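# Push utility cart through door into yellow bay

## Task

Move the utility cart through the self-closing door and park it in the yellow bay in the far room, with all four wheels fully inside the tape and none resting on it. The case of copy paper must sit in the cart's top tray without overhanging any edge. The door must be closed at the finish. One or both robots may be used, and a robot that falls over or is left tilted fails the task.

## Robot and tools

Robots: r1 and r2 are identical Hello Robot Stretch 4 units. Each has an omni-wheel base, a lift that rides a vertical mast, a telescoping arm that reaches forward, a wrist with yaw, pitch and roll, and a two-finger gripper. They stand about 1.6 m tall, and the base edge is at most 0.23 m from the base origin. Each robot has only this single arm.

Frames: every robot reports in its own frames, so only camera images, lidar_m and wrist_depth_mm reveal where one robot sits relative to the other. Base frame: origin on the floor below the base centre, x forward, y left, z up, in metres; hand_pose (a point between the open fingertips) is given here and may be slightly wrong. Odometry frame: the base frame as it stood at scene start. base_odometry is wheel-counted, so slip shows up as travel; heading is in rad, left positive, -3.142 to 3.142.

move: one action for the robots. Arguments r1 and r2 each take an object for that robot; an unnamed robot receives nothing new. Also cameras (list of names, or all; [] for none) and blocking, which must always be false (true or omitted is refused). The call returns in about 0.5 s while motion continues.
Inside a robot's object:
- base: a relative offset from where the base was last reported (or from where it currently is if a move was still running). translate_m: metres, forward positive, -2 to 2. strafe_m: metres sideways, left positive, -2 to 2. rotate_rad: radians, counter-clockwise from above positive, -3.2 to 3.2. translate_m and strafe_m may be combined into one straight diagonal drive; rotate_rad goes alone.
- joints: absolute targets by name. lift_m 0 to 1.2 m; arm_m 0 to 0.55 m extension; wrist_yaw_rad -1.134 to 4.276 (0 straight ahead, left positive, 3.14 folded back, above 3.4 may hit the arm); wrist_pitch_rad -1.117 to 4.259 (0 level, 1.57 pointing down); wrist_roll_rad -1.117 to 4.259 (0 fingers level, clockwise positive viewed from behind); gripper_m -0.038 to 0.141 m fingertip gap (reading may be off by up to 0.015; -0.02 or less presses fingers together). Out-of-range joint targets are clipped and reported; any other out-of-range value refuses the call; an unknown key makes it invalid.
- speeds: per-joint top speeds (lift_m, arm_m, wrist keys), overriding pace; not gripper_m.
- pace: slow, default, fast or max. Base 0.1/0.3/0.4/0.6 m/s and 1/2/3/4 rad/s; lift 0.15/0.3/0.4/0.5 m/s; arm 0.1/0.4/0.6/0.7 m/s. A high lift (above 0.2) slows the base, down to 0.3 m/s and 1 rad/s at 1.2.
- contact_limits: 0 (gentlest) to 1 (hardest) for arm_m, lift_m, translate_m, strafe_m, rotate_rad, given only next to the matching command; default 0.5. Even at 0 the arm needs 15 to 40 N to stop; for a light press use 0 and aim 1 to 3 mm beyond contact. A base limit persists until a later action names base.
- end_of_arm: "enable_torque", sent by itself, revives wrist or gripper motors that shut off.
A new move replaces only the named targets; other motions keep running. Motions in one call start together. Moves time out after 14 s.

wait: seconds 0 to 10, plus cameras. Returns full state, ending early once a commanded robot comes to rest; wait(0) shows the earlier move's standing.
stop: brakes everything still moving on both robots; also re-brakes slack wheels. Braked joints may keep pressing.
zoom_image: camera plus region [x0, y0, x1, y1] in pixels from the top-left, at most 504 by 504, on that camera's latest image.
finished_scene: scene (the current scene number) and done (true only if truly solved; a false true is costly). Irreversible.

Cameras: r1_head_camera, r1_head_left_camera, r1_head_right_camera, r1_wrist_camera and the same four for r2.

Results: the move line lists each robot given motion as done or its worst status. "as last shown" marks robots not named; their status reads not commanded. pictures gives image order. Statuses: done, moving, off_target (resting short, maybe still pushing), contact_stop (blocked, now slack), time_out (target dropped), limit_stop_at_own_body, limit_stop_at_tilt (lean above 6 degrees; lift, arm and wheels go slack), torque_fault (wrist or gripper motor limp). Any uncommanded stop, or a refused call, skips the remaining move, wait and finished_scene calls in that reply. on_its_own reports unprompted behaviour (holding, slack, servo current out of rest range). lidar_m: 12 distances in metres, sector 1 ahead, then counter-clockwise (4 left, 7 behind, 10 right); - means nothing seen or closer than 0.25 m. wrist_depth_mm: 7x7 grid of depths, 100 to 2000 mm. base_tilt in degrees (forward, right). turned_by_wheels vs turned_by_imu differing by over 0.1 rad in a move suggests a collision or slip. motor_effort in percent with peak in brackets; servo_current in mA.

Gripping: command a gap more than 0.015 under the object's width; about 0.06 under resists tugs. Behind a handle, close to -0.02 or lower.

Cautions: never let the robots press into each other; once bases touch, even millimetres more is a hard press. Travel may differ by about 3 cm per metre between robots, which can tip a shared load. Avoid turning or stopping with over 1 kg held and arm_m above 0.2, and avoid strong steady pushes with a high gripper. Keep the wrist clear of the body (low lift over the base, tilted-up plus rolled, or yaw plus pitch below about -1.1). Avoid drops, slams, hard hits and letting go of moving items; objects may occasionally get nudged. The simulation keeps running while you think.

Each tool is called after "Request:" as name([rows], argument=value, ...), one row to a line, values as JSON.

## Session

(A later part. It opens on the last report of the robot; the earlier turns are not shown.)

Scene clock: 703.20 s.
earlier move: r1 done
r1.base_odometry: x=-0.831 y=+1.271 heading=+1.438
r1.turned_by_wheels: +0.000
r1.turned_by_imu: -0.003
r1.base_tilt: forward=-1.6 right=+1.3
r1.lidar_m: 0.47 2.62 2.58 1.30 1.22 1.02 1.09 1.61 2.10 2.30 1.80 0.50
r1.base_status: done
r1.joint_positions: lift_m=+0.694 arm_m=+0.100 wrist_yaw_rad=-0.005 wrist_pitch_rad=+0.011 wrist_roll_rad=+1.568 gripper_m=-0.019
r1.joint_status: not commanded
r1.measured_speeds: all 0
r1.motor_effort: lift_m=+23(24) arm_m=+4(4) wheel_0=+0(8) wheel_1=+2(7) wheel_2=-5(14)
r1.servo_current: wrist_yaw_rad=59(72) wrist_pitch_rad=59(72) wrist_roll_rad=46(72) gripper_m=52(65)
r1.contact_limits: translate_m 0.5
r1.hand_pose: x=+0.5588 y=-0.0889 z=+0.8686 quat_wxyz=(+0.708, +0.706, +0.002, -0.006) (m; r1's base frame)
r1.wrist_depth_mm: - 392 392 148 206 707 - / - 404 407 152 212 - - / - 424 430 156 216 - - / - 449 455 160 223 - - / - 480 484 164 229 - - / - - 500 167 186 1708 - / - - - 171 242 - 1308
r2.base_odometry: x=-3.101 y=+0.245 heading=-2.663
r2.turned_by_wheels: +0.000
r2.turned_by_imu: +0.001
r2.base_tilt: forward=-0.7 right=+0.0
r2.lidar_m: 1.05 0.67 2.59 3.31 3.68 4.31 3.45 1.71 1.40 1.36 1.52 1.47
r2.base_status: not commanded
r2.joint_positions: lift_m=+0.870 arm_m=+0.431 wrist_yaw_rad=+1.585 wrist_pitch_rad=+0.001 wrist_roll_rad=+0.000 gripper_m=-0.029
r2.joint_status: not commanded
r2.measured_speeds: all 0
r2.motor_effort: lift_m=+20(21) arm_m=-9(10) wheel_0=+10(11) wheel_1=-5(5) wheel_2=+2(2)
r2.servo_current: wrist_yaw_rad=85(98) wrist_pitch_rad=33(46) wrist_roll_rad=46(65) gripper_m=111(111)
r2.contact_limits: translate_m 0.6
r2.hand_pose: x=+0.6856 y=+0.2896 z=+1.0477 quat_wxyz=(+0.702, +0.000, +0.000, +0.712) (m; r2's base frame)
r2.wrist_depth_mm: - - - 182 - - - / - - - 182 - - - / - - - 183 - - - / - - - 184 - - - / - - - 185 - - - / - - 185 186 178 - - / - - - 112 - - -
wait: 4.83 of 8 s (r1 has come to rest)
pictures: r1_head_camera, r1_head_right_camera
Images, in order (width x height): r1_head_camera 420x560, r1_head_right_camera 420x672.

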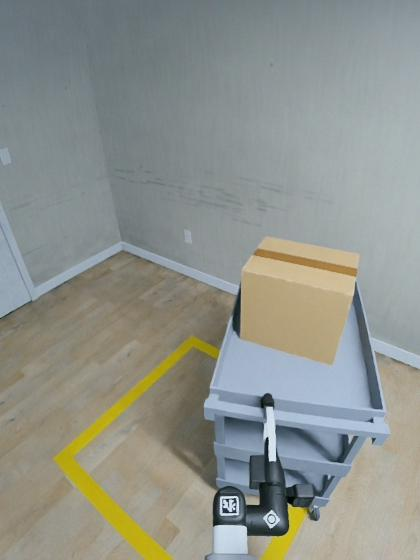

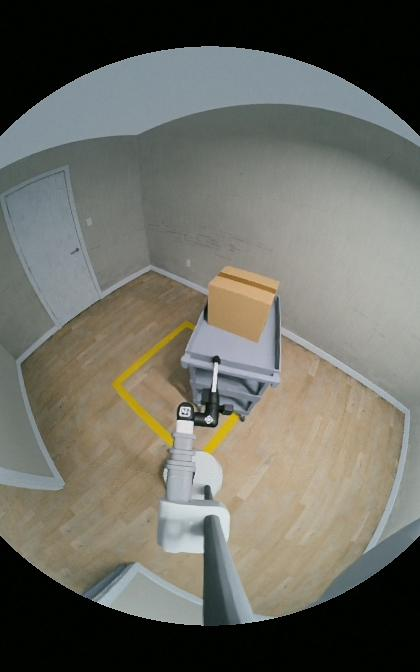

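Request:
move(blocking=false, r1={"base":{"strafe_m":-0.18,"translate_m":-0.02},"pace":"slow","contact_limits":{"strafe_m":0.6}}, cameras=[])

Request:
wait(seconds=5, cameras=[])

Request:
move(blocking=false, r1={"base":{"rotate_rad":0.18},"pace":"slow","contact_limits":{"rotate_rad":0.6}}, cameras=[])

Request:
wait(seconds=5, cameras=[])

Request:
move(blocking=false, r1={"base":{"strafe_m":-0.18,"translate_m":-0.02},"pace":"slow","contact_limits":{"strafe_m":0.6}}, cameras=[])

Request:
wait(seconds=5, cameras=[])

Request:
move(blocking=false, r1={"base":{"rotate_rad":0.18},"pace":"slow","contact_limits":{"rotate_rad":0.6}}, cameras=[])

Request:
wait(seconds=5, cameras=["r1_head_camera","r1_head_left_camera"])

Scene clock: 725.83 s.
move: r1 moving
r1.base_odometry: x=-0.818 y=+1.268 heading=+1.439
r1.turned_by_wheels: +0.001
r1.turned_by_imu: +0.000
r1.base_tilt: forward=-1.6 right=+1.3
r1.lidar_m: 0.50 2.62 2.55 1.31 1.24 1.02 1.07 1.66 2.09 2.27 1.80 0.49
r1.base_status: translate_m moving; strafe_m moving
r1.joint_positions: lift_m=+0.694 arm_m=+0.100 wrist_yaw_rad=-0.003 wrist_pitch_rad=+0.011 wrist_roll_rad=+1.568 gripper_m=-0.019
r1.joint_status: not commanded
r1.measured_speeds: translate_m=-0.007 strafe_m=-0.053 rotate_rad=+0.003 lift_m=+0.000 arm_m=+0.000 wrist_yaw_rad=+0.007 wrist_pitch_rad=+0.000 wrist_roll_rad=+0.000
r1.motor_effort: lift_m=+24(24) arm_m=+4(4) wheel_0=+9(9) wheel_1=-6(8) wheel_2=+2(5)
r1.servo_current: wrist_yaw_rad=52(72) wrist_pitch_rad=65(65) wrist_roll_rad=52(59) gripper_m=52(59)
r1.contact_limits: strafe_m 0.6
r1.hand_pose: x=+0.5590 y=-0.0882 z=+0.8686 quat_wxyz=(+0.708, +0.706, +0.003, -0.005) (m; r1's base frame)
r1.wrist_depth_mm: - 384 387 146 204 715 - / - 399 404 150 209 213 - / - 424 430 154 214 - - / - 452 455 158 221 - - / - 480 480 163 228 - - / - - 500 167 204 1661 - / - - - 171 242 - 1308
r2: as last shown
r2.turned_by_imu: +0.000
r2.lidar_m: 1.04 0.68 2.55 3.30 3.70 4.33 3.41 1.68 1.40 1.36 1.54 1.44
r2.motor_effort: lift_m=+20(21) arm_m=-9(9) wheel_0=+10(11) wheel_1=-5(5) wheel_2=+2(2)
r2.servo_current: wrist_yaw_rad=78(98) wrist_pitch_rad=39(46) wrist_roll_rad=39(59) gripper_m=111(111)
r2.contact_limits: translate_m 0.6
r2.wrist_depth_mm: - - - 182 - - - / - - - 182 - - - / - - - 183 - - - / - - - 183 - - - / - - - 185 - - - / - - 185 186 178 - - / - - - 112 - - -
pictures: none
No camera images: "cameras" was empty.

Scene clock: 728.33 s.
earlier move: r1 done
r1.base_odometry: x=-0.656 y=+1.228 heading=+1.439
r1.turned_by_wheels: +0.000
r1.turned_by_imu: +0.000
r1.base_tilt: forward=-1.6 right=+1.3
r1.lidar_m: 0.48 2.66 2.73 1.39 1.37 1.07 1.17 1.80 1.95 2.12 1.66 0.52
r1.base_status: done
r1.joint_positions: lift_m=+0.694 arm_m=+0.100 wrist_yaw_rad=+0.006 wrist_pitch_rad=+0.011 wrist_roll_rad=+1.568 gripper_m=-0.019
r1.joint_status: not commanded
r1.measured_speeds: all 0
r1.motor_effort: lift_m=+23(24) arm_m=-4(4) wheel_0=+6(15) wheel_1=-4(8) wheel_2=+6(9)
r1.servo_current: wrist_yaw_rad=52(72) wrist_pitch_rad=59(72) wrist_roll_rad=46(72) gripper_m=52(65)
r1.contact_limits: strafe_m 0.6
r1.hand_pose: x=+0.5598 y=-0.0857 z=+0.8686 quat_wxyz=(+0.708, +0.706, +0.006, -0.002) (m; r1's base frame)
r1.wrist_depth_mm: - - - 168 229 - - / - 421 424 169 231 759 - / - 430 436 170 231 - - / - 449 455 170 233 - - / - 462 469 171 234 - - / - 492 477 171 234 - - / - - 186 171 235 - -
r2.base_odometry: x=-3.101 y=+0.245 heading=-2.663
r2.turned_by_wheels: +0.000
r2.turned_by_imu: +0.000
r2.base_tilt: forward=-0.7 right=+0.0
r2.lidar_m: 1.08 0.69 2.59 3.30 3.69 4.32 3.41 1.74 1.40 1.38 1.54 1.44
r2.base_status: not commanded
r2.joint_positions: lift_m=+0.870 arm_m=+0.431 wrist_yaw_rad=+1.585 wrist_pitch_rad=+0.001 wrist_roll_rad=+0.000 gripper_m=-0.029
r2.joint_status: not commanded
r2.measured_speeds: all 0
r2.motor_effort: lift_m=+20(21) arm_m=-9(9) wheel_0=+10(11) wheel_1=-5(5) wheel_2=+2(2)
r2.servo_current: wrist_yaw_rad=78(98) wrist_pitch_rad=39(46) wrist_roll_rad=52(59) gripper_m=111(111)
r2.contact_limits: translate_m 0.6
r2.hand_pose: x=+0.6856 y=+0.2896 z=+1.0477 quat_wxyz=(+0.702, +0.000, +0.000, +0.712) (m; r2's base frame)
r2.wrist_depth_mm: - - - 182 - - - / - - - 182 - - - / - - - 182 - - - / - - - 183 - - - / - - - 185 - - - / - - 185 186 178 - - / - - - 112 - - -
wait: 2.50 of 5 s (r1 has come to rest)
pictures: none
No camera images: "cameras" was empty.

Scene clock: 728.83 s.
move: r1 moving
r1.base_odometry: x=-0.655 y=+1.228 heading=+1.557
r1.turned_by_wheels: +0.118
r1.turned_by_imu: +0.118
r1.base_tilt: forward=-1.6 right=+1.3
r1.lidar_m: 0.49 2.73 2.37 1.38 5.18 1.09 1.24 1.95 1.96 2.02 1.70 0.49
r1.base_status: rotate_rad moving
r1.joint_positions: lift_m=+0.694 arm_m=+0.100 wrist_yaw_rad=-0.007 wrist_pitch_rad=+0.011 wrist_roll_rad=+1.568 gripper_m=-0.019
r1.joint_status: not commanded
r1.measured_speeds: translate_m=+0.001 strafe_m=-0.001 rotate_rad=+0.369 lift_m=+0.000 arm_m=+0.000 wrist_yaw_rad=-0.002 wrist_pitch_rad=+0.000 wrist_roll_rad=+0.000
r1.motor_effort: lift_m=+23(24) arm_m=-2(4) wheel_0=-15(15) wheel_1=-7(8) wheel_2=-9(9)
r1.servo_current: wrist_yaw_rad=65(65) wrist_pitch_rad=59(65) wrist_roll_rad=46(59) gripper_m=59(59)
r1.contact_limits: rotate_rad 0.6
r1.hand_pose: x=+0.5586 y=-0.0896 z=+0.8686 quat_wxyz=(+0.708, +0.706, +0.001, -0.007) (m; r1's base frame)
r1.wrist_depth_mm: - - - 162 222 - - / - 415 418 164 224 - - / - 433 439 166 227 - - / - 452 459 168 229 - - / - 473 477 170 232 - - / - - 207 172 185 - - / - - - 173 239 - 1281
r2: as last shown
r2.lidar_m: 1.06 0.67 2.58 3.32 3.66 4.36 3.43 1.70 1.37 1.37 1.55 1.45
r2.motor_effort: lift_m=+20(21) arm_m=-9(10) wheel_0=+10(11) wheel_1=-5(5) wheel_2=+2(2)
r2.servo_current: wrist_yaw_rad=85(85) wrist_pitch_rad=39(46) wrist_roll_rad=52(59) gripper_m=104(111)
r2.contact_limits: translate_m 0.6
r2.wrist_depth_mm: - - - 182 - - - / - - - 183 - - - / - - - 183 - - - / - - - 184 - - - / - - - 185 - - - / - - 185 186 178 - - / - - - 112 - - -
pictures: none
No camera images: "cameras" was empty.

Scene clock: 729.73 s.
earlier move: r1 done
r1.base_odometry: x=-0.656 y=+1.228 heading=+1.619
r1.turned_by_wheels: +0.062
r1.turned_by_imu: +0.062
r1.base_tilt: forward=-1.6 right=+1.3
r1.lidar_m: 0.52 2.73 2.15 1.38 1.25 1.07 1.31 1.96 1.95 1.96 1.66 0.46
r1.base_status: done
r1.joint_positions: lift_m=+0.694 arm_m=+0.100 wrist_yaw_rad=+0.001 wrist_pitch_rad=+0.011 wrist_roll_rad=+1.568 gripper_m=-0.019
r1.joint_status: not commanded
r1.measured_speeds: all 0
r1.motor_effort: lift_m=+23(24) arm_m=+4(4) wheel_0=+0(15) wheel_1=+0(8) wheel_2=+0(9)
r1.servo_current: wrist_yaw_rad=59(65) wrist_pitch_rad=65(65) wrist_roll_rad=52(65) gripper_m=52(59)
r1.contact_limits: rotate_rad 0.6
r1.hand_pose: x=+0.5593 y=-0.0873 z=+0.8686 quat_wxyz=(+0.708, +0.706, +0.004, -0.004) (m; r1's base frame)
r1.wrist_depth_mm: - 368 368 132 189 191 - / - 392 397 138 196 - - / - 421 427 143 206 778 - / - 455 466 150 215 - - / - - 504 158 226 1756 - / - - - 166 205 1661 1281 / - - - 173 251 - 1255
r2.base_odometry: x=-3.101 y=+0.245 heading=-2.663
r2.turned_by_wheels: +0.000
r2.turned_by_imu: +0.000
r2.base_tilt: forward=-0.7 right=+0.0
r2.lidar_m: 1.11 0.65 2.58 3.31 3.69 4.34 3.44 1.70 1.39 1.36 1.55 1.46
r2.base_status: not commanded
r2.joint_positions: lift_m=+0.870 arm_m=+0.431 wrist_yaw_rad=+1.585 wrist_pitch_rad=+0.001 wrist_roll_rad=+0.000 gripper_m=-0.029
r2.joint_status: not commanded
r2.measured_speeds: all 0
r2.motor_effort: lift_m=+20(21) arm_m=-9(10) wheel_0=+10(11) wheel_1=-5(5) wheel_2=+2(2)
r2.servo_current: wrist_yaw_rad=78(91) wrist_pitch_rad=39(46) wrist_roll_rad=39(59) gripper_m=104(111)
r2.contact_limits: translate_m 0.6
r2.hand_pose: x=+0.6856 y=+0.2896 z=+1.0477 quat_wxyz=(+0.702, +0.000, +0.000, +0.712) (m; r2's base frame)
r2.wrist_depth_mm: - - - 183 - - - / - - - 182 - - - / - - - 183 - - - / - - - 183 - - - / - - - 185 - - - / - - 184 186 179 - - / - - - 112 - - -
wait: 0.90 of 5 s (r1 has come to rest)
pictures: none
No camera images: "cameras" was empty.

Scene clock: 730.23 s.
move: r1 moving
r1.base_odometry: x=-0.642 y=+1.227 heading=+1.620
r1.turned_by_wheels: +0.001
r1.turned_by_imu: +0.001
r1.base_tilt: forward=-1.6 right=+1.3
r1.lidar_m: 0.51 2.75 2.19 1.41 1.23 1.08 1.33 1.93 1.94 1.91 1.66 0.48
r1.base_status: translate_m moving; strafe_m moving
r1.joint_positions: lift_m=+0.694 arm_m=+0.100 wrist_yaw_rad=+0.001 wrist_pitch_rad=+0.011 wrist_roll_rad=+1.568 gripper_m=-0.019
r1.joint_status: not commanded
r1.measured_speeds: translate_m=-0.006 strafe_m=-0.054 rotate_rad=+0.000 lift_m=+0.000 arm_m=+0.000 wrist_yaw_rad=+0.000 wrist_pitch_rad=+0.000 wrist_roll_rad=+0.000
r1.motor_effort: lift_m=+23(24) arm_m=+4(4) wheel_0=+10(13) wheel_1=-5(7) wheel_2=+3(4)
r1.servo_current: wrist_yaw_rad=46(72) wrist_pitch_rad=59(65) wrist_roll_rad=39(52) gripper_m=52(52)
r1.contact_limits: strafe_m 0.6
r1.hand_pose: x=+0.5593 y=-0.0872 z=+0.8686 quat_wxyz=(+0.708, +0.706, +0.004, -0.004) (m; r1's base frame)
r1.wrist_depth_mm: - 368 373 131 188 190 - / - 392 394 137 196 - - / - 418 427 143 205 778 - / - 455 459 150 215 - - / - - 504 158 226 - - / - - - 166 231 1708 1336 / - - - 172 250 - 1255
r2: as last shown
r2.lidar_m: 1.12 0.70 2.59 3.32 3.71 4.35 3.43 1.72 1.38 1.36 1.55 1.46
r2.motor_effort: lift_m=+20(21) arm_m=-9(9) wheel_0=+10(10) wheel_1=-5(5) wheel_2=+2(2)
r2.servo_current: wrist_yaw_rad=91(98) wrist_pitch_rad=39(46) wrist_roll_rad=39(52) gripper_m=111(111)
r2.contact_limits: translate_m 0.6
r2.wrist_depth_mm: - - - 182 - - - / - - - 182 - - - / - - - 183 - - - / - - - 183 - - - / - - - 185 - - - / - - 184 185 178 - - / - - - 112 - - -
pictures: none
No camera images: "cameras" was empty.

Scene clock: 732.73 s.
earlier move: r1 done
r1.base_odometry: x=-0.475 y=+1.217 heading=+1.620
r1.turned_by_wheels: +0.000
r1.turned_by_imu: +0.000
r1.base_tilt: forward=-1.6 right=+1.3
r1.lidar_m: 0.48 2.89 2.40 1.57 1.18 1.20 1.41 1.82 1.82 1.81 1.57 0.51
r1.base_status: done
r1.joint_positions: lift_m=+0.694 arm_m=+0.100 wrist_yaw_rad=+0.002 wrist_pitch_rad=+0.011 wrist_roll_rad=+1.568 gripper_m=-0.019
r1.joint_status: not commanded
r1.measured_speeds: all 0
r1.motor_effort: lift_m=+24(24) arm_m=+4(4) wheel_0=+5(15) wheel_1=-2(7) wheel_2=+4(7)
r1.servo_current: wrist_yaw_rad=46(72) wrist_pitch_rad=65(72) wrist_roll_rad=39(65) gripper_m=52(59)
r1.contact_limits: strafe_m 0.6
r1.hand_pose: x=+0.5595 y=-0.0867 z=+0.8686 quat_wxyz=(+0.708, +0.706, +0.005, -0.003) (m; r1's base frame)
r1.wrist_depth_mm: - - - 160 220 - - / - 415 418 162 223 - - / - 430 433 164 225 - - / - 449 452 167 228 - - / - 473 473 168 231 - - / - - 480 170 232 1808 - / - - 186 171 236 - 1160
r2.base_odometry: x=-3.101 y=+0.245 heading=-2.663
r2.turned_by_wheels: +0.000
r2.turned_by_imu: +0.000
r2.base_tilt: forward=-0.7 right=+0.1
r2.lidar_m: 1.06 0.68 2.59 3.31 3.69 4.35 3.43 1.71 1.36 1.37 1.54 1.45
r2.base_status: not commanded
r2.joint_positions: lift_m=+0.870 arm_m=+0.431 wrist_yaw_rad=+1.585 wrist_pitch_rad=+0.001 wrist_roll_rad=+0.000 gripper_m=-0.029
r2.joint_status: not commanded
r2.measured_speeds: all 0
r2.motor_effort: lift_m=+20(21) arm_m=-9(10) wheel_0=+11(11) wheel_1=-4(5) wheel_2=+2(2)
r2.servo_current: wrist_yaw_rad=91(98) wrist_pitch_rad=39(46) wrist_roll_rad=59(59) gripper_m=104(111)
r2.contact_limits: translate_m 0.6
r2.hand_pose: x=+0.6856 y=+0.2896 z=+1.0477 quat_wxyz=(+0.702, +0.000, +0.000, +0.712) (m; r2's base frame)
r2.wrist_depth_mm: - - - 181 - - - / - - - 182 - - - / - - - 183 - - - / - - - 185 - - - / - - - 184 - - - / - - 185 187 178 - - / - - - 112 - - -
wait: 2.50 of 5 s (r1 has come to rest)
pictures: none
No camera images: "cameras" was empty.

Scene clock: 733.23 s.
move: r1 moving
r1.base_odometry: x=-0.475 y=+1.217 heading=+1.738
r1.turned_by_wheels: +0.118
r1.turned_by_imu: +0.118
r1.base_tilt: forward=-1.6 right=+1.3
r1.lidar_m: 0.49 2.89 1.98 1.56 1.20 1.22 1.56 1.82 1.83 1.72 1.55 0.47
r1.base_status: rotate_rad moving
r1.joint_positions: lift_m=+0.694 arm_m=+0.100 wrist_yaw_rad=-0.007 wrist_pitch_rad=+0.011 wrist_roll_rad=+1.568 gripper_m=-0.019
r1.joint_status: not commanded
r1.measured_speeds: translate_m=+0.001 strafe_m=-0.001 rotate_rad=+0.370 lift_m=+0.000 arm_m=+0.000 wrist_yaw_rad=+0.000 wrist_pitch_rad=+0.000 wrist_roll_rad=+0.000
r1.motor_effort: lift_m=+24(24) arm_m=+0(4) wheel_0=-13(15) wheel_1=-6(8) wheel_2=-9(10)
r1.servo_current: wrist_yaw_rad=46(65) wrist_pitch_rad=65(65) wrist_roll_rad=46(52) gripper_m=59(59)
r1.contact_limits: rotate_rad 0.6
r1.hand_pose: x=+0.5586 y=-0.0895 z=+0.8686 quat_wxyz=(+0.708, +0.706, +0.001, -0.006) (m; r1's base frame)
r1.wrist_depth_mm: - - - 155 214 627 - / - 410 413 159 219 788 - / - 430 433 162 223 - - / - 455 459 165 227 - - / - 488 484 168 231 - - / - - 496 171 185 1708 - / - - - 174 240 - 1182
r2: as last shown
r2.base_tilt: forward=-0.6 right=+0.1
r2.lidar_m: 1.09 0.68 2.54 3.30 3.68 4.34 3.43 1.72 1.38 1.36 1.55 1.46
r2.motor_effort: lift_m=+20(20) arm_m=-9(9) wheel_0=+10(11) wheel_1=-5(5) wheel_2=+2(2)
r2.servo_current: wrist_yaw_rad=91(98) wrist_pitch_rad=39(46) wrist_roll_rad=46(59) gripper_m=104(111)
r2.contact_limits: translate_m 0.6
r2.wrist_depth_mm: - - - 182 - - - / - - - 182 - - - / - - - 183 - - - / - - - 184 - - - / - - - 184 - - - / - - 185 186 178 - - / - - - 112 - - -
pictures: none
No camera images: "cameras" was empty.

Scene clock: 734.13 s.
earlier move: r1 done
r1.base_odometry: x=-0.475 y=+1.217 heading=+1.799
r1.turned_by_wheels: +0.061
r1.turned_by_imu: +0.062
r1.base_tilt: forward=-1.5 right=+1.3
r1.lidar_m: 0.51 2.88 1.87 1.57 1.19 1.24 1.63 1.81 1.86 1.65 1.56 0.49
r1.base_status: done
r1.joint_positions: lift_m=+0.694 arm_m=+0.100 wrist_yaw_rad=-0.001 wrist_pitch_rad=+0.011 wrist_roll_rad=+1.568 gripper_m=-0.019
r1.joint_status: not commanded
r1.measured_speeds: all 0
r1.motor_effort: lift_m=+23(24) arm_m=-3(4) wheel_0=-4(15) wheel_1=-2(8) wheel_2=-1(10)
r1.servo_current: wrist_yaw_rad=52(72) wrist_pitch_rad=59(72) wrist_roll_rad=39(59) gripper_m=59(59)
r1.contact_limits: rotate_rad 0.6
r1.hand_pose: x=+0.5592 y=-0.0877 z=+0.8686 quat_wxyz=(+0.708, +0.706, +0.004, -0.004) (m; r1's base frame)
r1.wrist_depth_mm: - 364 368 127 183 186 - / - 394 397 134 193 - - / - 424 430 140 202 - - / - 473 469 148 214 - - / - - - 156 226 1661 - / - - - 167 187 1661 1255 / - - - 173 256 - 1336
r2.base_odometry: x=-3.101 y=+0.245 heading=-2.663
r2.turned_by_wheels: +0.000
r2.turned_by_imu: +0.000
r2.base_tilt: forward=-0.7 right=+0.0
r2.lidar_m: 1.08 0.68 2.59 3.29 3.68 4.33 3.46 1.71 1.39 1.36 1.51 1.44
r2.base_status: not commanded
r2.joint_positions: lift_m=+0.870 arm_m=+0.431 wrist_yaw_rad=+1.585 wrist_pitch_rad=+0.001 wrist_roll_rad=+0.000 gripper_m=-0.029
r2.joint_status: not commanded
r2.measured_speeds: all 0
r2.motor_effort: lift_m=+20(20) arm_m=-9(10) wheel_0=+10(11) wheel_1=-5(5) wheel_2=+2(2)
r2.servo_current: wrist_yaw_rad=85(98) wrist_pitch_rad=46(46) wrist_roll_rad=46(65) gripper_m=98(111)
r2.contact_limits: translate_m 0.6
r2.hand_pose: x=+0.6856 y=+0.2896 z=+1.0477 quat_wxyz=(+0.702, +0.000, +0.000, +0.712) (m; r2's base frame)
r2.wrist_depth_mm: - - - 182 - - - / - - - 183 - - - / - - - 183 - - - / - - - 183 - - - / - - - 185 - - - / - - 185 186 178 - - / - - - 112 - - -
wait: 0.90 of 5 s (r1 has come to rest)
pictures: r1_head_camera, r1_head_left_camera
Images, in order (width x height): r1_head_camera 420x560, r1_head_left_camera 420x672.

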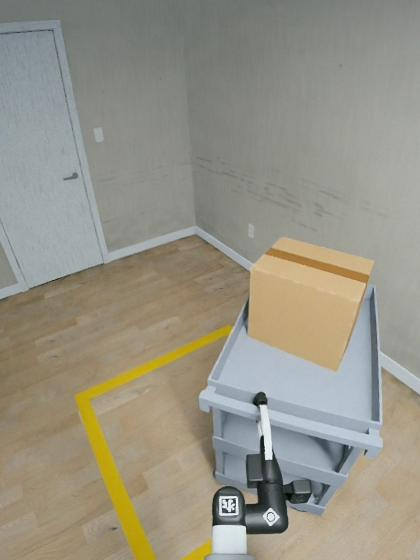

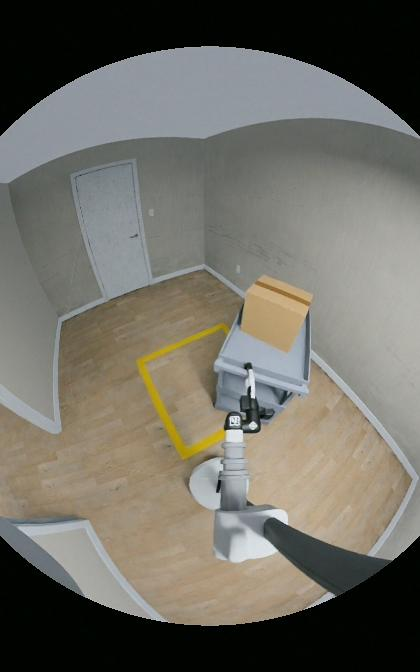

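Request:
move(blocking=false, r1={"base":{"strafe_m":-0.39},"pace":"slow","contact_limits":{"strafe_m":0.6}}, cameras=[])

Request:
wait(seconds=8, cameras=[])

Request:
move(blocking=false, r1={"base":{"rotate_rad":0.22},"pace":"slow","contact_limits":{"rotate_rad":0.6}}, cameras=[])

Request:
wait(seconds=5, cameras=["r1_head_camera","r1_head_left_camera"])

Scene clock: 759.00 s.
move: r1 moving
r1.base_odometry: x=-0.461 y=+1.220 heading=+1.800
r1.turned_by_wheels: +0.001
r1.turned_by_imu: +0.001
r1.base_tilt: forward=-1.6 right=+1.2
r1.lidar_m: 0.51 2.89 1.91 1.56 1.19 1.24 1.63 1.82 1.87 1.66 1.53 0.48
r1.base_status: strafe_m moving
r1.joint_positions: lift_m=+0.694 arm_m=+0.100 wrist_yaw_rad=+0.001 wrist_pitch_rad=+0.011 wrist_roll_rad=+1.568 gripper_m=-0.019
r1.joint_status: not commanded
r1.measured_speeds: translate_m=+0.000 strafe_m=-0.057 rotate_rad=+0.002 lift_m=+0.000 arm_m=+0.000 wrist_yaw_rad=+0.011 wrist_pitch_rad=+0.000 wrist_roll_rad=+0.000
r1.motor_effort: lift_m=+24(24) arm_m=-2(4) wheel_0=+13(13) wheel_1=-2(7) wheel_2=-1(1)
r1.servo_current: wrist_yaw_rad=52(65) wrist_pitch_rad=65(72) wrist_roll_rad=39(65) gripper_m=52(59)
r1.contact_limits: strafe_m 0.6
r1.hand_pose: x=+0.5594 y=-0.0871 z=+0.8686 quat_wxyz=(+0.708, +0.706, +0.004, -0.004) (m; r1's base frame)
r1.wrist_depth_mm: - 362 366 124 181 182 - / - 389 394 132 190 191 - / - 427 430 138 200 - - / - 477 466 146 213 - - / - - - 155 225 1661 - / - - - 165 232 1661 1255 / - - - 172 255 - 1336
r2: as last shown
r2.base_tilt: forward=-0.6 right=+0.0
r2.lidar_m: 1.08 0.67 2.59 3.29 3.70 4.34 3.42 1.67 1.40 1.35 1.54 1.46
r2.motor_effort: lift_m=+20(20) arm_m=-9(9) wheel_0=+10(11) wheel_1=-5(5) wheel_2=+2(2)
r2.servo_current: wrist_yaw_rad=91(98) wrist_pitch_rad=39(46) wrist_roll_rad=46(59) gripper_m=111(111)
r2.contact_limits: translate_m 0.6
r2.wrist_depth_mm: - - - 182 - - - / - - - 182 - - - / - - - 183 - - - / - - - 184 - - - / - - - 184 - - - / - - 183 186 178 - - / - - - 112 - - -
pictures: none
No camera images: "cameras" was empty.

Scene clock: 763.53 s.
earlier move: r1 done
r1.base_odometry: x=-0.095 y=+1.306 heading=+1.800
r1.turned_by_wheels: +0.000
r1.turned_by_imu: -0.001
r1.base_tilt: forward=-1.6 right=+1.2
r1.lidar_m: 0.48 3.04 2.32 1.93 1.51 1.56 1.70 1.59 1.66 1.34 1.22 0.53
r1.base_status: done
r1.joint_positions: lift_m=+0.694 arm_m=+0.100 wrist_yaw_rad=+0.003 wrist_pitch_rad=+0.011 wrist_roll_rad=+1.568 gripper_m=-0.019
r1.joint_status: not commanded
r1.measured_speeds: all 0
r1.motor_effort: lift_m=+24(24) arm_m=+4(4) wheel_0=+6(15) wheel_1=-1(7) wheel_2=+0(2)
r1.servo_current: wrist_yaw_rad=59(72) wrist_pitch_rad=65(72) wrist_roll_rad=59(65) gripper_m=52(59)
r1.contact_limits: strafe_m 0.6
r1.hand_pose: x=+0.5595 y=-0.0866 z=+0.8686 quat_wxyz=(+0.708, +0.706, +0.005, -0.003) (m; r1's base frame)
r1.wrist_depth_mm: - - - 174 237 - 508 / - 427 433 173 236 691 - / - 436 439 173 236 - - / - 445 452 172 233 - - / - 462 466 171 233 - - / - 477 473 170 233 - - / - - - 169 231 - -
r2.base_odometry: x=-3.101 y=+0.245 heading=-2.663
r2.turned_by_wheels: +0.000
r2.turned_by_imu: +0.001
r2.base_tilt: forward=-0.7 right=+0.0
r2.lidar_m: 1.09 0.70 2.57 3.31 3.69 4.35 3.45 1.70 1.38 1.38 1.54 1.45
r2.base_status: not commanded
r2.joint_positions: lift_m=+0.870 arm_m=+0.431 wrist_yaw_rad=+1.585 wrist_pitch_rad=+0.001 wrist_roll_rad=+0.000 gripper_m=-0.029
r2.joint_status: not commanded
r2.measured_speeds: all 0
r2.motor_effort: lift_m=+20(21) arm_m=-9(10) wheel_0=+10(11) wheel_1=-5(5) wheel_2=+2(2)
r2.servo_current: wrist_yaw_rad=85(104) wrist_pitch_rad=46(46) wrist_roll_rad=39(65) gripper_m=111(111)
r2.contact_limits: translate_m 0.6
r2.hand_pose: x=+0.6856 y=+0.2896 z=+1.0477 quat_wxyz=(+0.702, +0.000, +0.000, +0.712) (m; r2's base frame)
r2.wrist_depth_mm: - - - 182 - - - / - - - 182 - - - / - - - 183 - - - / - - - 183 - - - / - - - 185 - - - / - - 185 185 178 - - / - - - 112 - - -
wait: 4.53 of 8 s (r1 has come to rest)
pictures: none
No camera images: "cameras" was empty.

Scene clock: 764.03 s.
move: r1 moving
r1.base_odometry: x=-0.095 y=+1.306 heading=+1.923
r1.turned_by_wheels: +0.123
r1.turned_by_imu: +0.123
r1.base_tilt: forward=-1.6 right=+1.3
r1.lidar_m: 0.48 3.08 2.04 1.95 1.49 1.61 1.64 1.59 1.70 1.28 1.22 0.52
r1.base_status: rotate_rad moving
r1.joint_positions: lift_m=+0.694 arm_m=+0.100 wrist_yaw_rad=-0.008 wrist_pitch_rad=+0.011 wrist_roll_rad=+1.568 gripper_m=-0.019
r1.joint_status: not commanded
r1.measured_speeds: translate_m=+0.000 strafe_m=+0.003 rotate_rad=+0.460 lift_m=+0.000 arm_m=+0.000 wrist_yaw_rad=+0.000 wrist_pitch_rad=+0.000 wrist_roll_rad=+0.000
r1.motor_effort: lift_m=+24(24) arm_m=+1(4) wheel_0=-13(17) wheel_1=-7(9) wheel_2=-10(11)
r1.servo_current: wrist_yaw_rad=46(72) wrist_pitch_rad=52(65) wrist_roll_rad=39(65) gripper_m=52(59)
r1.contact_limits: rotate_rad 0.6
r1.hand_pose: x=+0.5585 y=-0.0898 z=+0.8686 quat_wxyz=(+0.708, +0.706, +0.001, -0.007) (m; r1's base frame)
r1.wrist_depth_mm: - - - 165 225 - - / - 418 424 166 228 - - / - 436 439 167 228 - - / - 452 455 168 230 - - / - 477 473 169 231 - - / - - 480 170 185 - - / - - - 171 235 - 1118
r2: as last shown
r2.turned_by_imu: +0.000
r2.base_tilt: forward=-0.6 right=+0.0
r2.lidar_m: 1.09 0.67 2.60 3.32 3.66 4.32 3.46 1.74 1.39 1.37 1.52 1.45
r2.motor_effort: lift_m=+20(20) arm_m=-9(9) wheel_0=+10(11) wheel_1=-5(5) wheel_2=+2(2)
r2.servo_current: wrist_yaw_rad=78(91) wrist_pitch_rad=33(39) wrist_roll_rad=46(52) gripper_m=104(111)
r2.contact_limits: translate_m 0.6
r2.wrist_depth_mm: - - - 182 - - - / - - - 182 - - - / - - - 182 - - - / - - - 184 - - - / - - - 184 - - - / - - 185 186 179 - - / - - - 112 - - -
pictures: none
No camera images: "cameras" was empty.

Scene clock: 764.83 s.
earlier move: r1 done
r1.base_odometry: x=-0.095 y=+1.306 heading=+2.019
r1.turned_by_wheels: +0.096
r1.turned_by_imu: +0.097
r1.base_tilt: forward=-1.6 right=+1.3
r1.lidar_m: 0.51 3.06 1.97 1.55 1.53 1.68 1.60 1.59 1.57 1.25 1.20 0.46
r1.base_status: done
r1.joint_positions: lift_m=+0.694 arm_m=+0.100 wrist_yaw_rad=-0.006 wrist_pitch_rad=+0.011 wrist_roll_rad=+1.568 gripper_m=-0.019
r1.joint_status: not commanded
r1.measured_speeds: all 0
r1.motor_effort: lift_m=+23(24) arm_m=-2(4) wheel_0=-3(17) wheel_1=-2(9) wheel_2=-4(11)
r1.servo_current: wrist_yaw_rad=52(78) wrist_pitch_rad=65(72) wrist_roll_rad=52(65) gripper_m=52(59)
r1.contact_limits: rotate_rad 0.6
r1.hand_pose: x=+0.5588 y=-0.0890 z=+0.8686 quat_wxyz=(+0.708, +0.706, +0.002, -0.006) (m; r1's base frame)
r1.wrist_depth_mm: - 379 384 142 199 202 - / - 402 404 146 206 209 - / - 427 430 151 212 778 - / - 459 466 156 220 - - / - 504 496 163 229 - - / - - - 168 202 1661 1205 / - - - 173 246 - 1182
r2.base_odometry: x=-3.101 y=+0.245 heading=-2.663
r2.turned_by_wheels: +0.000
r2.turned_by_imu: +0.000
r2.base_tilt: forward=-0.6 right=+0.0
r2.lidar_m: 1.06 0.69 2.59 3.30 3.66 4.35 3.41 1.72 1.37 1.35 1.55 1.46
r2.base_status: not commanded
r2.joint_positions: lift_m=+0.870 arm_m=+0.431 wrist_yaw_rad=+1.585 wrist_pitch_rad=+0.001 wrist_roll_rad=+0.000 gripper_m=-0.029
r2.joint_status: not commanded
r2.measured_speeds: all 0
r2.motor_effort: lift_m=+20(20) arm_m=-9(9) wheel_0=+10(11) wheel_1=-4(5) wheel_2=+2(2)
r2.servo_current: wrist_yaw_rad=85(104) wrist_pitch_rad=46(46) wrist_roll_rad=46(59) gripper_m=104(111)
r2.contact_limits: translate_m 0.6
r2.hand_pose: x=+0.6856 y=+0.2896 z=+1.0477 quat_wxyz=(+0.702, +0.000, +0.000, +0.712) (m; r2's base frame)
r2.wrist_depth_mm: - - - 181 - - - / - - - 183 - - - / - - - 182 - - - / - - - 184 - - - / - - - 184 - - - / - - 185 186 178 - - / - - - 112 - - -
wait: 0.80 of 5 s (r1 has come to rest)
pictures: r1_head_camera, r1_head_left_camera
Images, in order (width x height): r1_head_camera 420x560, r1_head_left_camera 420x672.

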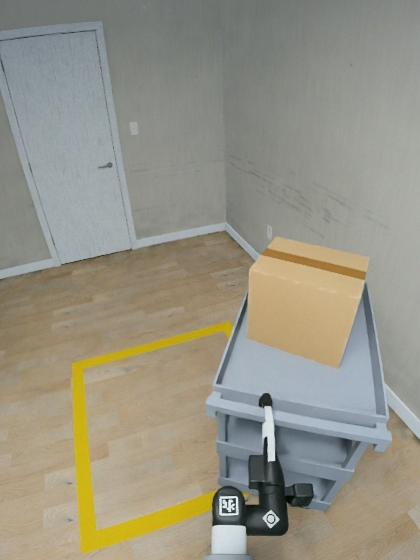

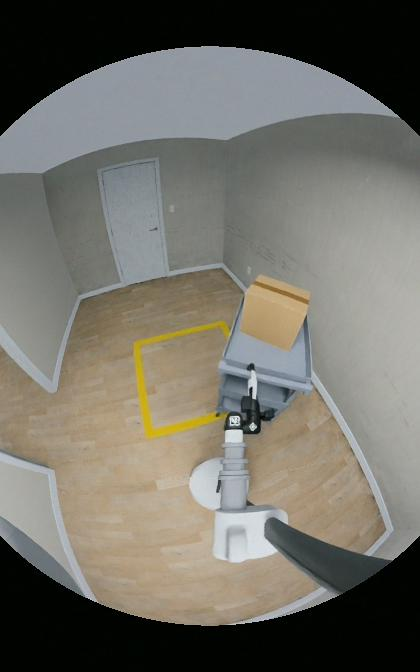

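Request:
move(blocking=false, cameras=["r1_head_camera","r1_head_left_camera"])

Scene clock: 786.23 s.
r1.base_odometry: x=-0.095 y=+1.306 heading=+2.019
r1.turned_by_wheels: +0.000
r1.turned_by_imu: +0.000
r1.base_tilt: forward=-1.6 right=+1.3
r1.lidar_m: 0.52 3.07 1.96 1.54 1.51 1.68 1.61 1.60 1.59 1.25 1.20 0.48
r1.base_status: done
r1.joint_positions: lift_m=+0.694 arm_m=+0.100 wrist_yaw_rad=-0.006 wrist_pitch_rad=+0.011 wrist_roll_rad=+1.568 gripper_m=-0.019
r1.joint_status: not commanded
r1.measured_speeds: all 0
r1.motor_effort: lift_m=+23(24) arm_m=-1(4) wheel_0=-3(17) wheel_1=-3(9) wheel_2=-4(11)
r1.servo_current: wrist_yaw_rad=52(78) wrist_pitch_rad=59(72) wrist_roll_rad=65(65) gripper_m=46(59)
r1.contact_limits: rotate_rad 0.6
r1.hand_pose: x=+0.5588 y=-0.0890 z=+0.8686 quat_wxyz=(+0.708, +0.706, +0.002, -0.006) (m; r1's base frame)
r1.wrist_depth_mm: - 379 382 141 199 202 - / - 399 402 146 206 209 - / - 427 427 151 212 778 - / - 466 462 156 220 - - / - 508 496 163 229 - - / - - - 168 202 1708 1205 / - - - 172 246 - 1205
r2.base_odometry: x=-3.101 y=+0.245 heading=-2.663
r2.turned_by_wheels: +0.000
r2.turned_by_imu: +0.000
r2.base_tilt: forward=-0.6 right=+0.1
r2.lidar_m: 1.06 0.66 2.59 3.29 3.71 4.34 3.43 1.71 1.39 1.37 1.55 1.46
r2.base_status: not commanded
r2.joint_positions: lift_m=+0.870 arm_m=+0.431 wrist_yaw_rad=+1.585 wrist_pitch_rad=+0.001 wrist_roll_rad=+0.000 gripper_m=-0.029
r2.joint_status: not commanded
r2.measured_speeds: all 0
r2.motor_effort: lift_m=+20(20) arm_m=-9(9) wheel_0=+10(11) wheel_1=-4(5) wheel_2=+2(2)
r2.servo_current: wrist_yaw_rad=85(104) wrist_pitch_rad=39(46) wrist_roll_rad=39(59) gripper_m=104(111)
r2.contact_limits: translate_m 0.6
r2.hand_pose: x=+0.6856 y=+0.2896 z=+1.0477 quat_wxyz=(+0.702, +0.000, +0.000, +0.712) (m; r2's base frame)
r2.wrist_depth_mm: - - - 182 - - - / - - - 182 - - - / - - - 183 - - - / - - - 184 - - - / - - - 185 - - - / - - 185 186 178 - - / - - - 112 - - -
pictures: r1_head_camera, r1_head_left_camera
Images, in order (width x height): r1_head_camera 420x560, r1_head_left_camera 420x672.

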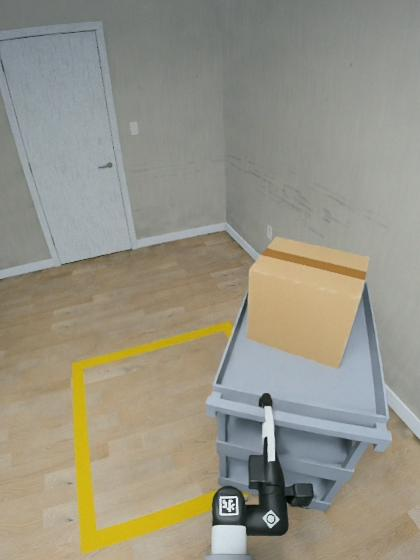

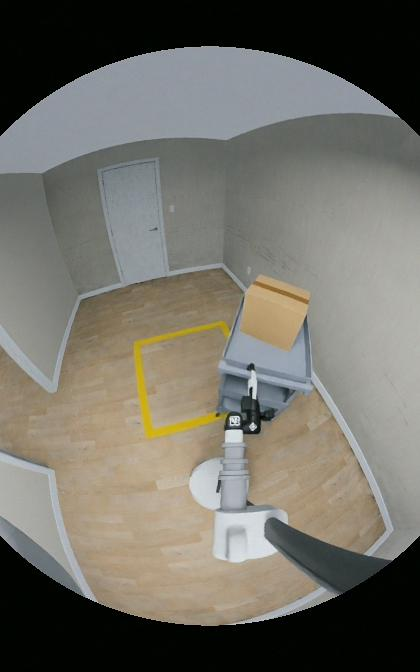

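Request:
move(blocking=false, r1={"base":{"translate_m":0.1,"strafe_m":-0.37},"pace":"slow","contact_limits":{"translate_m":0.6}}, cameras=[])

Request:
wait(seconds=8, cameras=["r1_head_camera","r1_head_left_camera"])

Scene clock: 799.47 s.
move: r1 moving
r1.base_odometry: x=-0.086 y=+1.314 heading=+2.019
r1.turned_by_wheels: +0.000
r1.turned_by_imu: +0.000
r1.base_tilt: forward=-1.6 right=+1.3
r1.lidar_m: 0.52 3.04 1.96 1.52 1.51 1.67 1.60 1.60 1.55 1.24 1.21 0.48
r1.base_status: translate_m moving; strafe_m moving
r1.joint_positions: lift_m=+0.694 arm_m=+0.100 wrist_yaw_rad=-0.003 wrist_pitch_rad=+0.011 wrist_roll_rad=+1.568 gripper_m=-0.019
r1.joint_status: not commanded
r1.measured_speeds: translate_m=+0.014 strafe_m=-0.048 rotate_rad=-0.001 lift_m=+0.000 arm_m=+0.000 wrist_yaw_rad=+0.000 wrist_pitch_rad=+0.000 wrist_roll_rad=+0.000
r1.motor_effort: lift_m=+23(24) arm_m=+2(2) wheel_0=+11(13) wheel_1=-5(6) wheel_2=-6(8)
r1.servo_current: wrist_yaw_rad=52(72) wrist_pitch_rad=59(65) wrist_roll_rad=59(59) gripper_m=52(59)
r1.contact_limits: translate_m 0.6
r1.hand_pose: x=+0.5590 y=-0.0882 z=+0.8686 quat_wxyz=(+0.708, +0.706, +0.003, -0.005) (m; r1's base frame)
r1.wrist_depth_mm: - 373 375 136 193 - - / - 397 399 141 201 - - / - 424 430 146 208 788 - / - 466 459 152 216 - - / - - 496 158 225 - - / - - 212 165 229 1708 1205 / - - - 169 245 - 1205
r2: as last shown
r2.lidar_m: 1.09 0.66 2.58 3.31 3.69 4.33 3.45 1.69 1.39 1.37 1.55 1.45
r2.motor_effort: lift_m=+20(20) arm_m=-9(9) wheel_0=+10(11) wheel_1=-5(5) wheel_2=+2(2)
r2.servo_current: wrist_yaw_rad=78(91) wrist_pitch_rad=33(46) wrist_roll_rad=46(52) gripper_m=111(111)
r2.contact_limits: translate_m 0.6
r2.wrist_depth_mm: - - - 182 - - - / - - - 182 - - - / - - - 183 - - - / - - - 183 - - - / - - - 184 - - - / - - 185 186 179 - - / - - - 112 - - -
pictures: none
No camera images: "cameras" was empty.

Scene clock: 804.03 s.
earlier move: r1 done
r1.base_odometry: x=+0.195 y=+1.556 heading=+2.021
r1.turned_by_wheels: +0.002
r1.turned_by_imu: +0.026
r1.base_tilt: forward=-1.6 right=+1.2
r1.lidar_m: 0.51 3.13 2.34 1.91 1.88 1.95 1.54 1.55 1.08 0.89 0.85 0.42
r1.base_status: done
r1.joint_positions: lift_m=+0.694 arm_m=+0.100 wrist_yaw_rad=+0.016 wrist_pitch_rad=+0.010 wrist_roll_rad=+1.570 gripper_m=-0.019
r1.joint_status: not commanded
r1.measured_speeds: all 0
r1.on_its_own: wrist_yaw_rad is at rest, and its servo_current (111 mA) is outside its rest range (0 to 104 mA)
r1.motor_effort: lift_m=+23(24) arm_m=+4(4) wheel_0=+24(30) wheel_1=+6(10) wheel_2=+0(8)
r1.servo_current: wrist_yaw_rad=111(111) wrist_pitch_rad=59(72) wrist_roll_rad=46(72) gripper_m=52(65)
r1.contact_limits: translate_m 0.6
r1.hand_pose: x=+0.5606 y=-0.0828 z=+0.8688 quat_wxyz=(+0.707, +0.707, +0.009, +0.002) (m; r1's base frame)
r1.wrist_depth_mm: 330 329 332 - - 141 - / 353 368 370 - - 152 - / - 410 418 - 165 - - / - 488 480 108 177 182 - / - - - 119 199 1499 1308 / - - - 133 218 1708 1182 / - - - 144 178 - 1281
r2.base_odometry: x=-3.101 y=+0.245 heading=-2.663
r2.turned_by_wheels: +0.000
r2.turned_by_imu: +0.001
r2.base_tilt: forward=-0.6 right=+0.0
r2.lidar_m: 1.08 0.67 2.58 3.33 3.69 4.36 3.47 1.71 1.39 1.36 1.54 1.44
r2.base_status: not commanded
r2.joint_positions: lift_m=+0.870 arm_m=+0.431 wrist_yaw_rad=+1.585 wrist_pitch_rad=+0.001 wrist_roll_rad=+0.000 gripper_m=-0.029
r2.joint_status: not commanded
r2.measured_speeds: all 0
r2.motor_effort: lift_m=+20(21) arm_m=-9(10) wheel_0=+10(11) wheel_1=-5(5) wheel_2=+2(2)
r2.servo_current: wrist_yaw_rad=85(98) wrist_pitch_rad=46(52) wrist_roll_rad=52(65) gripper_m=104(111)
r2.contact_limits: translate_m 0.6
r2.hand_pose: x=+0.6856 y=+0.2896 z=+1.0477 quat_wxyz=(+0.702, +0.000, +0.000, +0.712) (m; r2's base frame)
r2.wrist_depth_mm: - - - 182 - - - / - - - 183 - - - / - - - 183 - - - / - - - 184 - - - / - - - 185 - - - / - - 185 186 179 - - / - - - 112 - - -
wait: 4.57 of 8 s (r1 has come to rest)
pictures: r1_head_camera, r1_head_left_camera
Images, in order (width x height): r1_head_camera 420x560, r1_head_left_camera 420x672.

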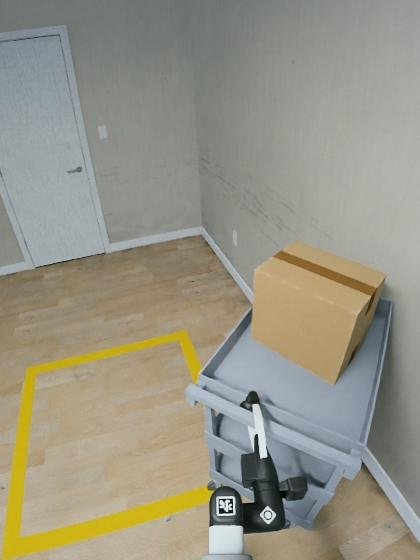

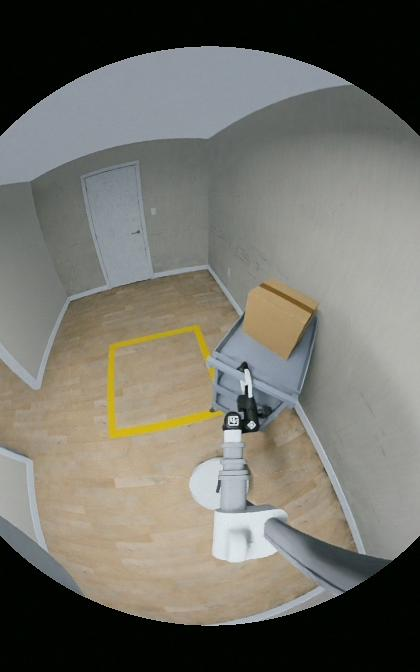

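Request:
move(blocking=false, r1={"base":{"translate_m":0.0,"strafe_m":0.4},"pace":"slow","contact_limits":{"strafe_m":0.6}}, cameras=[])

Request:
wait(seconds=8, cameras=["r1_head_camera"])

Scene clock: 812.07 s.
move: r1 moving
r1.base_odometry: x=+0.182 y=+1.549 heading=+2.023
r1.turned_by_wheels: +0.001
r1.turned_by_imu: +0.001
r1.base_tilt: forward=-1.6 right=+1.3
r1.lidar_m: 0.50 3.12 2.33 1.85 1.86 1.95 1.57 1.55 1.12 0.91 0.88 0.41
r1.base_status: translate_m moving; strafe_m moving
r1.joint_positions: lift_m=+0.694 arm_m=+0.100 wrist_yaw_rad=+0.016 wrist_pitch_rad=+0.010 wrist_roll_rad=+1.570 gripper_m=-0.019
r1.joint_status: not commanded
r1.measured_speeds: translate_m=+0.001 strafe_m=+0.055 rotate_rad=-0.007 lift_m=+0.000 arm_m=+0.000 wrist_yaw_rad=+0.000 wrist_pitch_rad=+0.000 wrist_roll_rad=+0.000
r1.motor_effort: lift_m=+23(24) arm_m=+4(4) wheel_0=+5(22) wheel_1=+10(13) wheel_2=+2(5)
r1.servo_current: wrist_yaw_rad=98(104) wrist_pitch_rad=52(65) wrist_roll_rad=52(52) gripper_m=52(52)
r1.contact_limits: strafe_m 0.6
r1.hand_pose: x=+0.5606 y=-0.0828 z=+0.8688 quat_wxyz=(+0.707, +0.707, +0.009, +0.002) (m; r1's base frame)
r1.wrist_depth_mm: 332 336 340 - - 146 - / - 370 379 - - 156 - / - 415 424 104 172 169 - / - 492 484 114 183 187 - / - - - 126 205 1576 1336 / - - 208 138 220 1708 1205 / - - - 151 259 - 1281
r2: as last shown
r2.turned_by_imu: +0.000
r2.base_tilt: forward=-0.7 right=+0.0
r2.lidar_m: 1.12 0.68 2.57 3.29 3.68 4.33 3.44 1.71 1.40 1.38 1.55 1.45
r2.motor_effort: lift_m=+20(20) arm_m=-9(10) wheel_0=+10(11) wheel_1=-5(5) wheel_2=+2(2)
r2.servo_current: wrist_yaw_rad=98(98) wrist_pitch_rad=46(46) wrist_roll_rad=46(59) gripper_m=104(111)
r2.contact_limits: translate_m 0.6
r2.wrist_depth_mm: - - - 182 - - - / - - - 182 - - - / - - - 183 - - - / - - - 183 - - - / - - - 185 - - - / - - 185 186 178 - - / - - - 112 - - -
pictures: none
No camera images: "cameras" was empty.

Scene clock: 816.73 s.
earlier move: r1 done
r1.base_odometry: x=-0.166 y=+1.382 heading=+2.021
r1.turned_by_wheels: -0.002
r1.turned_by_imu: -0.004
r1.base_tilt: forward=-1.6 right=+1.3
r1.lidar_m: 0.56 3.01 1.90 1.52 1.48 1.69 1.70 1.69 1.56 1.25 0.43 0.34
r1.base_status: done
r1.joint_positions: lift_m=+0.694 arm_m=+0.100 wrist_yaw_rad=-0.007 wrist_pitch_rad=+0.010 wrist_roll_rad=+1.570 gripper_m=-0.019
r1.joint_status: not commanded
r1.measured_speeds: all 0
r1.motor_effort: lift_m=+24(24) arm_m=-4(4) wheel_0=-8(22) wheel_1=+1(13) wheel_2=-2(5)
r1.servo_current: wrist_yaw_rad=52(104) wrist_pitch_rad=59(72) wrist_roll_rad=65(72) gripper_m=52(59)
r1.contact_limits: strafe_m 0.6
r1.hand_pose: x=+0.5586 y=-0.0895 z=+0.8688 quat_wxyz=(+0.707, +0.707, +0.001, -0.006) (m; r1's base frame)
r1.wrist_depth_mm: 347 355 357 - - - - / - 415 433 - - - - / - - - - - - - / - - - - - - 442 / - - - - - 1661 1182 / - - 186 112 - - 1205 / - - - 148 - - 1308
r2.base_odometry: x=-3.101 y=+0.245 heading=-2.663
r2.turned_by_wheels: +0.000
r2.turned_by_imu: +0.001
r2.base_tilt: forward=-0.7 right=+0.1
r2.lidar_m: 1.10 0.70 2.60 3.31 3.70 4.34 3.45 1.71 1.39 1.37 1.55 1.46
r2.base_status: not commanded
r2.joint_positions: lift_m=+0.870 arm_m=+0.431 wrist_yaw_rad=+1.585 wrist_pitch_rad=+0.001 wrist_roll_rad=+0.000 gripper_m=-0.029
r2.joint_status: not commanded
r2.measured_speeds: all 0
r2.motor_effort: lift_m=+20(21) arm_m=-9(10) wheel_0=+10(11) wheel_1=-4(5) wheel_2=+2(2)
r2.servo_current: wrist_yaw_rad=78(104) wrist_pitch_rad=39(52) wrist_roll_rad=33(65) gripper_m=104(111)
r2.contact_limits: translate_m 0.6
r2.hand_pose: x=+0.6856 y=+0.2896 z=+1.0477 quat_wxyz=(+0.702, +0.000, +0.000, +0.712) (m; r2's base frame)
r2.wrist_depth_mm: - - - 182 - - - / - - - 183 - - - / - - - 183 - - - / - - - 184 - - - / - - - 184 - - - / - - 185 186 178 - - / - - - 112 - - -
wait: 4.67 of 8 s (r1 has come to rest)
pictures: r1_head_camera
Images, in order (width x height): r1_head_camera 420x560.

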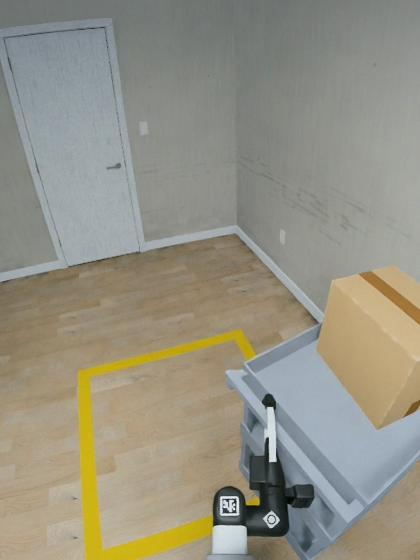

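Request:
move(blocking=false, r1={"base":{"translate_m":0.25,"strafe_m":0.35},"pace":"slow","contact_limits":{"translate_m":0.6}}, cameras=[])

Request:
wait(seconds=9, cameras=["r1_head_camera","r1_head_left_camera"])

Scene clock: 826.40 s.
move: r1 moving
r1.base_odometry: x=-0.178 y=+1.384 heading=+2.019
r1.turned_by_wheels: -0.001
r1.turned_by_imu: -0.002
r1.base_tilt: forward=-1.6 right=+1.3
r1.lidar_m: 0.53 2.97 1.87 1.53 1.49 1.68 1.71 1.69 1.57 1.26 0.39 0.33
r1.base_status: translate_m moving; strafe_m moving
r1.joint_positions: lift_m=+0.694 arm_m=+0.100 wrist_yaw_rad=-0.008 wrist_pitch_rad=+0.010 wrist_roll_rad=+1.570 gripper_m=-0.019
r1.joint_status: not commanded
r1.measured_speeds: translate_m=+0.029 strafe_m=+0.039 rotate_rad=+0.001 lift_m=+0.000 arm_m=+0.000 wrist_yaw_rad=-0.007 wrist_pitch_rad=+0.000 wrist_roll_rad=+0.000
r1.motor_effort: lift_m=+23(24) arm_m=-2(4) wheel_0=-12(13) wheel_1=+6(6) wheel_2=-12(12)
r1.servo_current: wrist_yaw_rad=65(78) wrist_pitch_rad=59(59) wrist_roll_rad=52(65) gripper_m=46(52)
r1.contact_limits: translate_m 0.6
r1.hand_pose: x=+0.5585 y=-0.0897 z=+0.8688 quat_wxyz=(+0.707, +0.707, +0.001, -0.006) (m; r1's base frame)
r1.wrist_depth_mm: 347 355 357 - - - - / - 415 433 - - - - / - - - - - - - / - - - - - - 1182 / - - - - - 1661 1182 / - - 186 113 - - 1182 / - - - 150 - 1661 1255
r2: as last shown
r2.turned_by_imu: +0.000
r2.base_tilt: forward=-0.7 right=+0.0
r2.lidar_m: 1.07 0.64 2.56 3.32 3.71 4.34 3.42 1.72 1.38 1.37 1.52 1.42
r2.motor_effort: lift_m=+20(20) arm_m=-9(9) wheel_0=+10(11) wheel_1=-5(5) wheel_2=+2(2)
r2.servo_current: wrist_yaw_rad=91(98) wrist_pitch_rad=46(46) wrist_roll_rad=46(52) gripper_m=111(111)
r2.contact_limits: translate_m 0.6
r2.wrist_depth_mm: - - - 182 - - - / - - - 182 - - - / - - - 183 - - - / - - - 184 - - - / - - - 185 - - - / - - 185 186 178 - - / - - - 112 - - -
pictures: none
No camera images: "cameras" was empty.

Scene clock: 831.47 s.
earlier move: r1 done
r1.base_odometry: x=-0.589 y=+1.455 heading=+2.020
r1.turned_by_wheels: +0.001
r1.turned_by_imu: -0.002
r1.base_tilt: forward=-1.6 right=+1.3
r1.lidar_m: 0.53 2.64 1.61 1.47 1.30 1.44 2.07 2.06 1.86 1.51 0.39 0.32
r1.base_status: done
r1.joint_positions: lift_m=+0.694 arm_m=+0.100 wrist_yaw_rad=-0.024 wrist_pitch_rad=+0.010 wrist_roll_rad=+1.570 gripper_m=-0.019
r1.joint_status: not commanded
r1.measured_speeds: all 0
r1.on_its_own: wrist_yaw_rad is at rest, and its servo_current (163 mA) is outside its rest range (0 to 104 mA)
r1.motor_effort: lift_m=+23(24) arm_m=+4(4) wheel_0=-5(16) wheel_1=+1(7) wheel_2=-7(19)
r1.servo_current: wrist_yaw_rad=163(169) wrist_pitch_rad=65(65) wrist_roll_rad=59(72) gripper_m=52(52)
r1.contact_limits: translate_m 0.6
r1.hand_pose: x=+0.5571 y=-0.0944 z=+0.8688 quat_wxyz=(+0.707, +0.707, -0.005, -0.012) (m; r1's base frame)
r1.wrist_depth_mm: - 370 - - - - - / - 418 - - - - - / - - - - - - - / - - - - - - - / - - - - - - - / - - 187 - - 1537 1229 / - - - - - - 1255
r2.base_odometry: x=-3.101 y=+0.245 heading=-2.663
r2.turned_by_wheels: +0.000
r2.turned_by_imu: +0.001
r2.base_tilt: forward=-0.6 right=+0.1
r2.lidar_m: 1.09 0.68 2.61 3.32 3.67 4.34 3.45 1.71 1.40 1.36 1.55 1.45
r2.base_status: not commanded
r2.joint_positions: lift_m=+0.870 arm_m=+0.431 wrist_yaw_rad=+1.585 wrist_pitch_rad=+0.001 wrist_roll_rad=+0.000 gripper_m=-0.029
r2.joint_status: not commanded
r2.measured_speeds: all 0
r2.motor_effort: lift_m=+20(21) arm_m=-9(10) wheel_0=+10(11) wheel_1=-4(5) wheel_2=+2(2)
r2.servo_current: wrist_yaw_rad=91(98) wrist_pitch_rad=46(46) wrist_roll_rad=46(65) gripper_m=104(111)
r2.contact_limits: translate_m 0.6
r2.hand_pose: x=+0.6856 y=+0.2896 z=+1.0477 quat_wxyz=(+0.702, +0.000, +0.000, +0.712) (m; r2's base frame)
r2.wrist_depth_mm: - - - 182 - - - / - - - 183 - - - / - - - 183 - - - / - - - 184 - - - / - - - 185 - - - / - - 185 186 179 - - / - - - 112 - - -
wait: 5.07 of 9 s (r1 has come to rest)
pictures: r1_head_camera, r1_head_left_camera
Images, in order (width x height): r1_head_camera 420x560, r1_head_left_camera 420x672.

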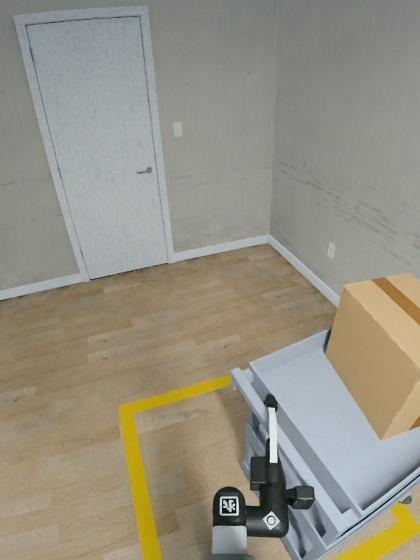

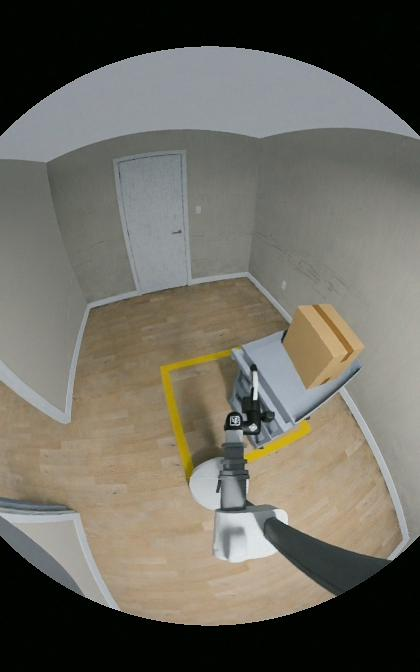

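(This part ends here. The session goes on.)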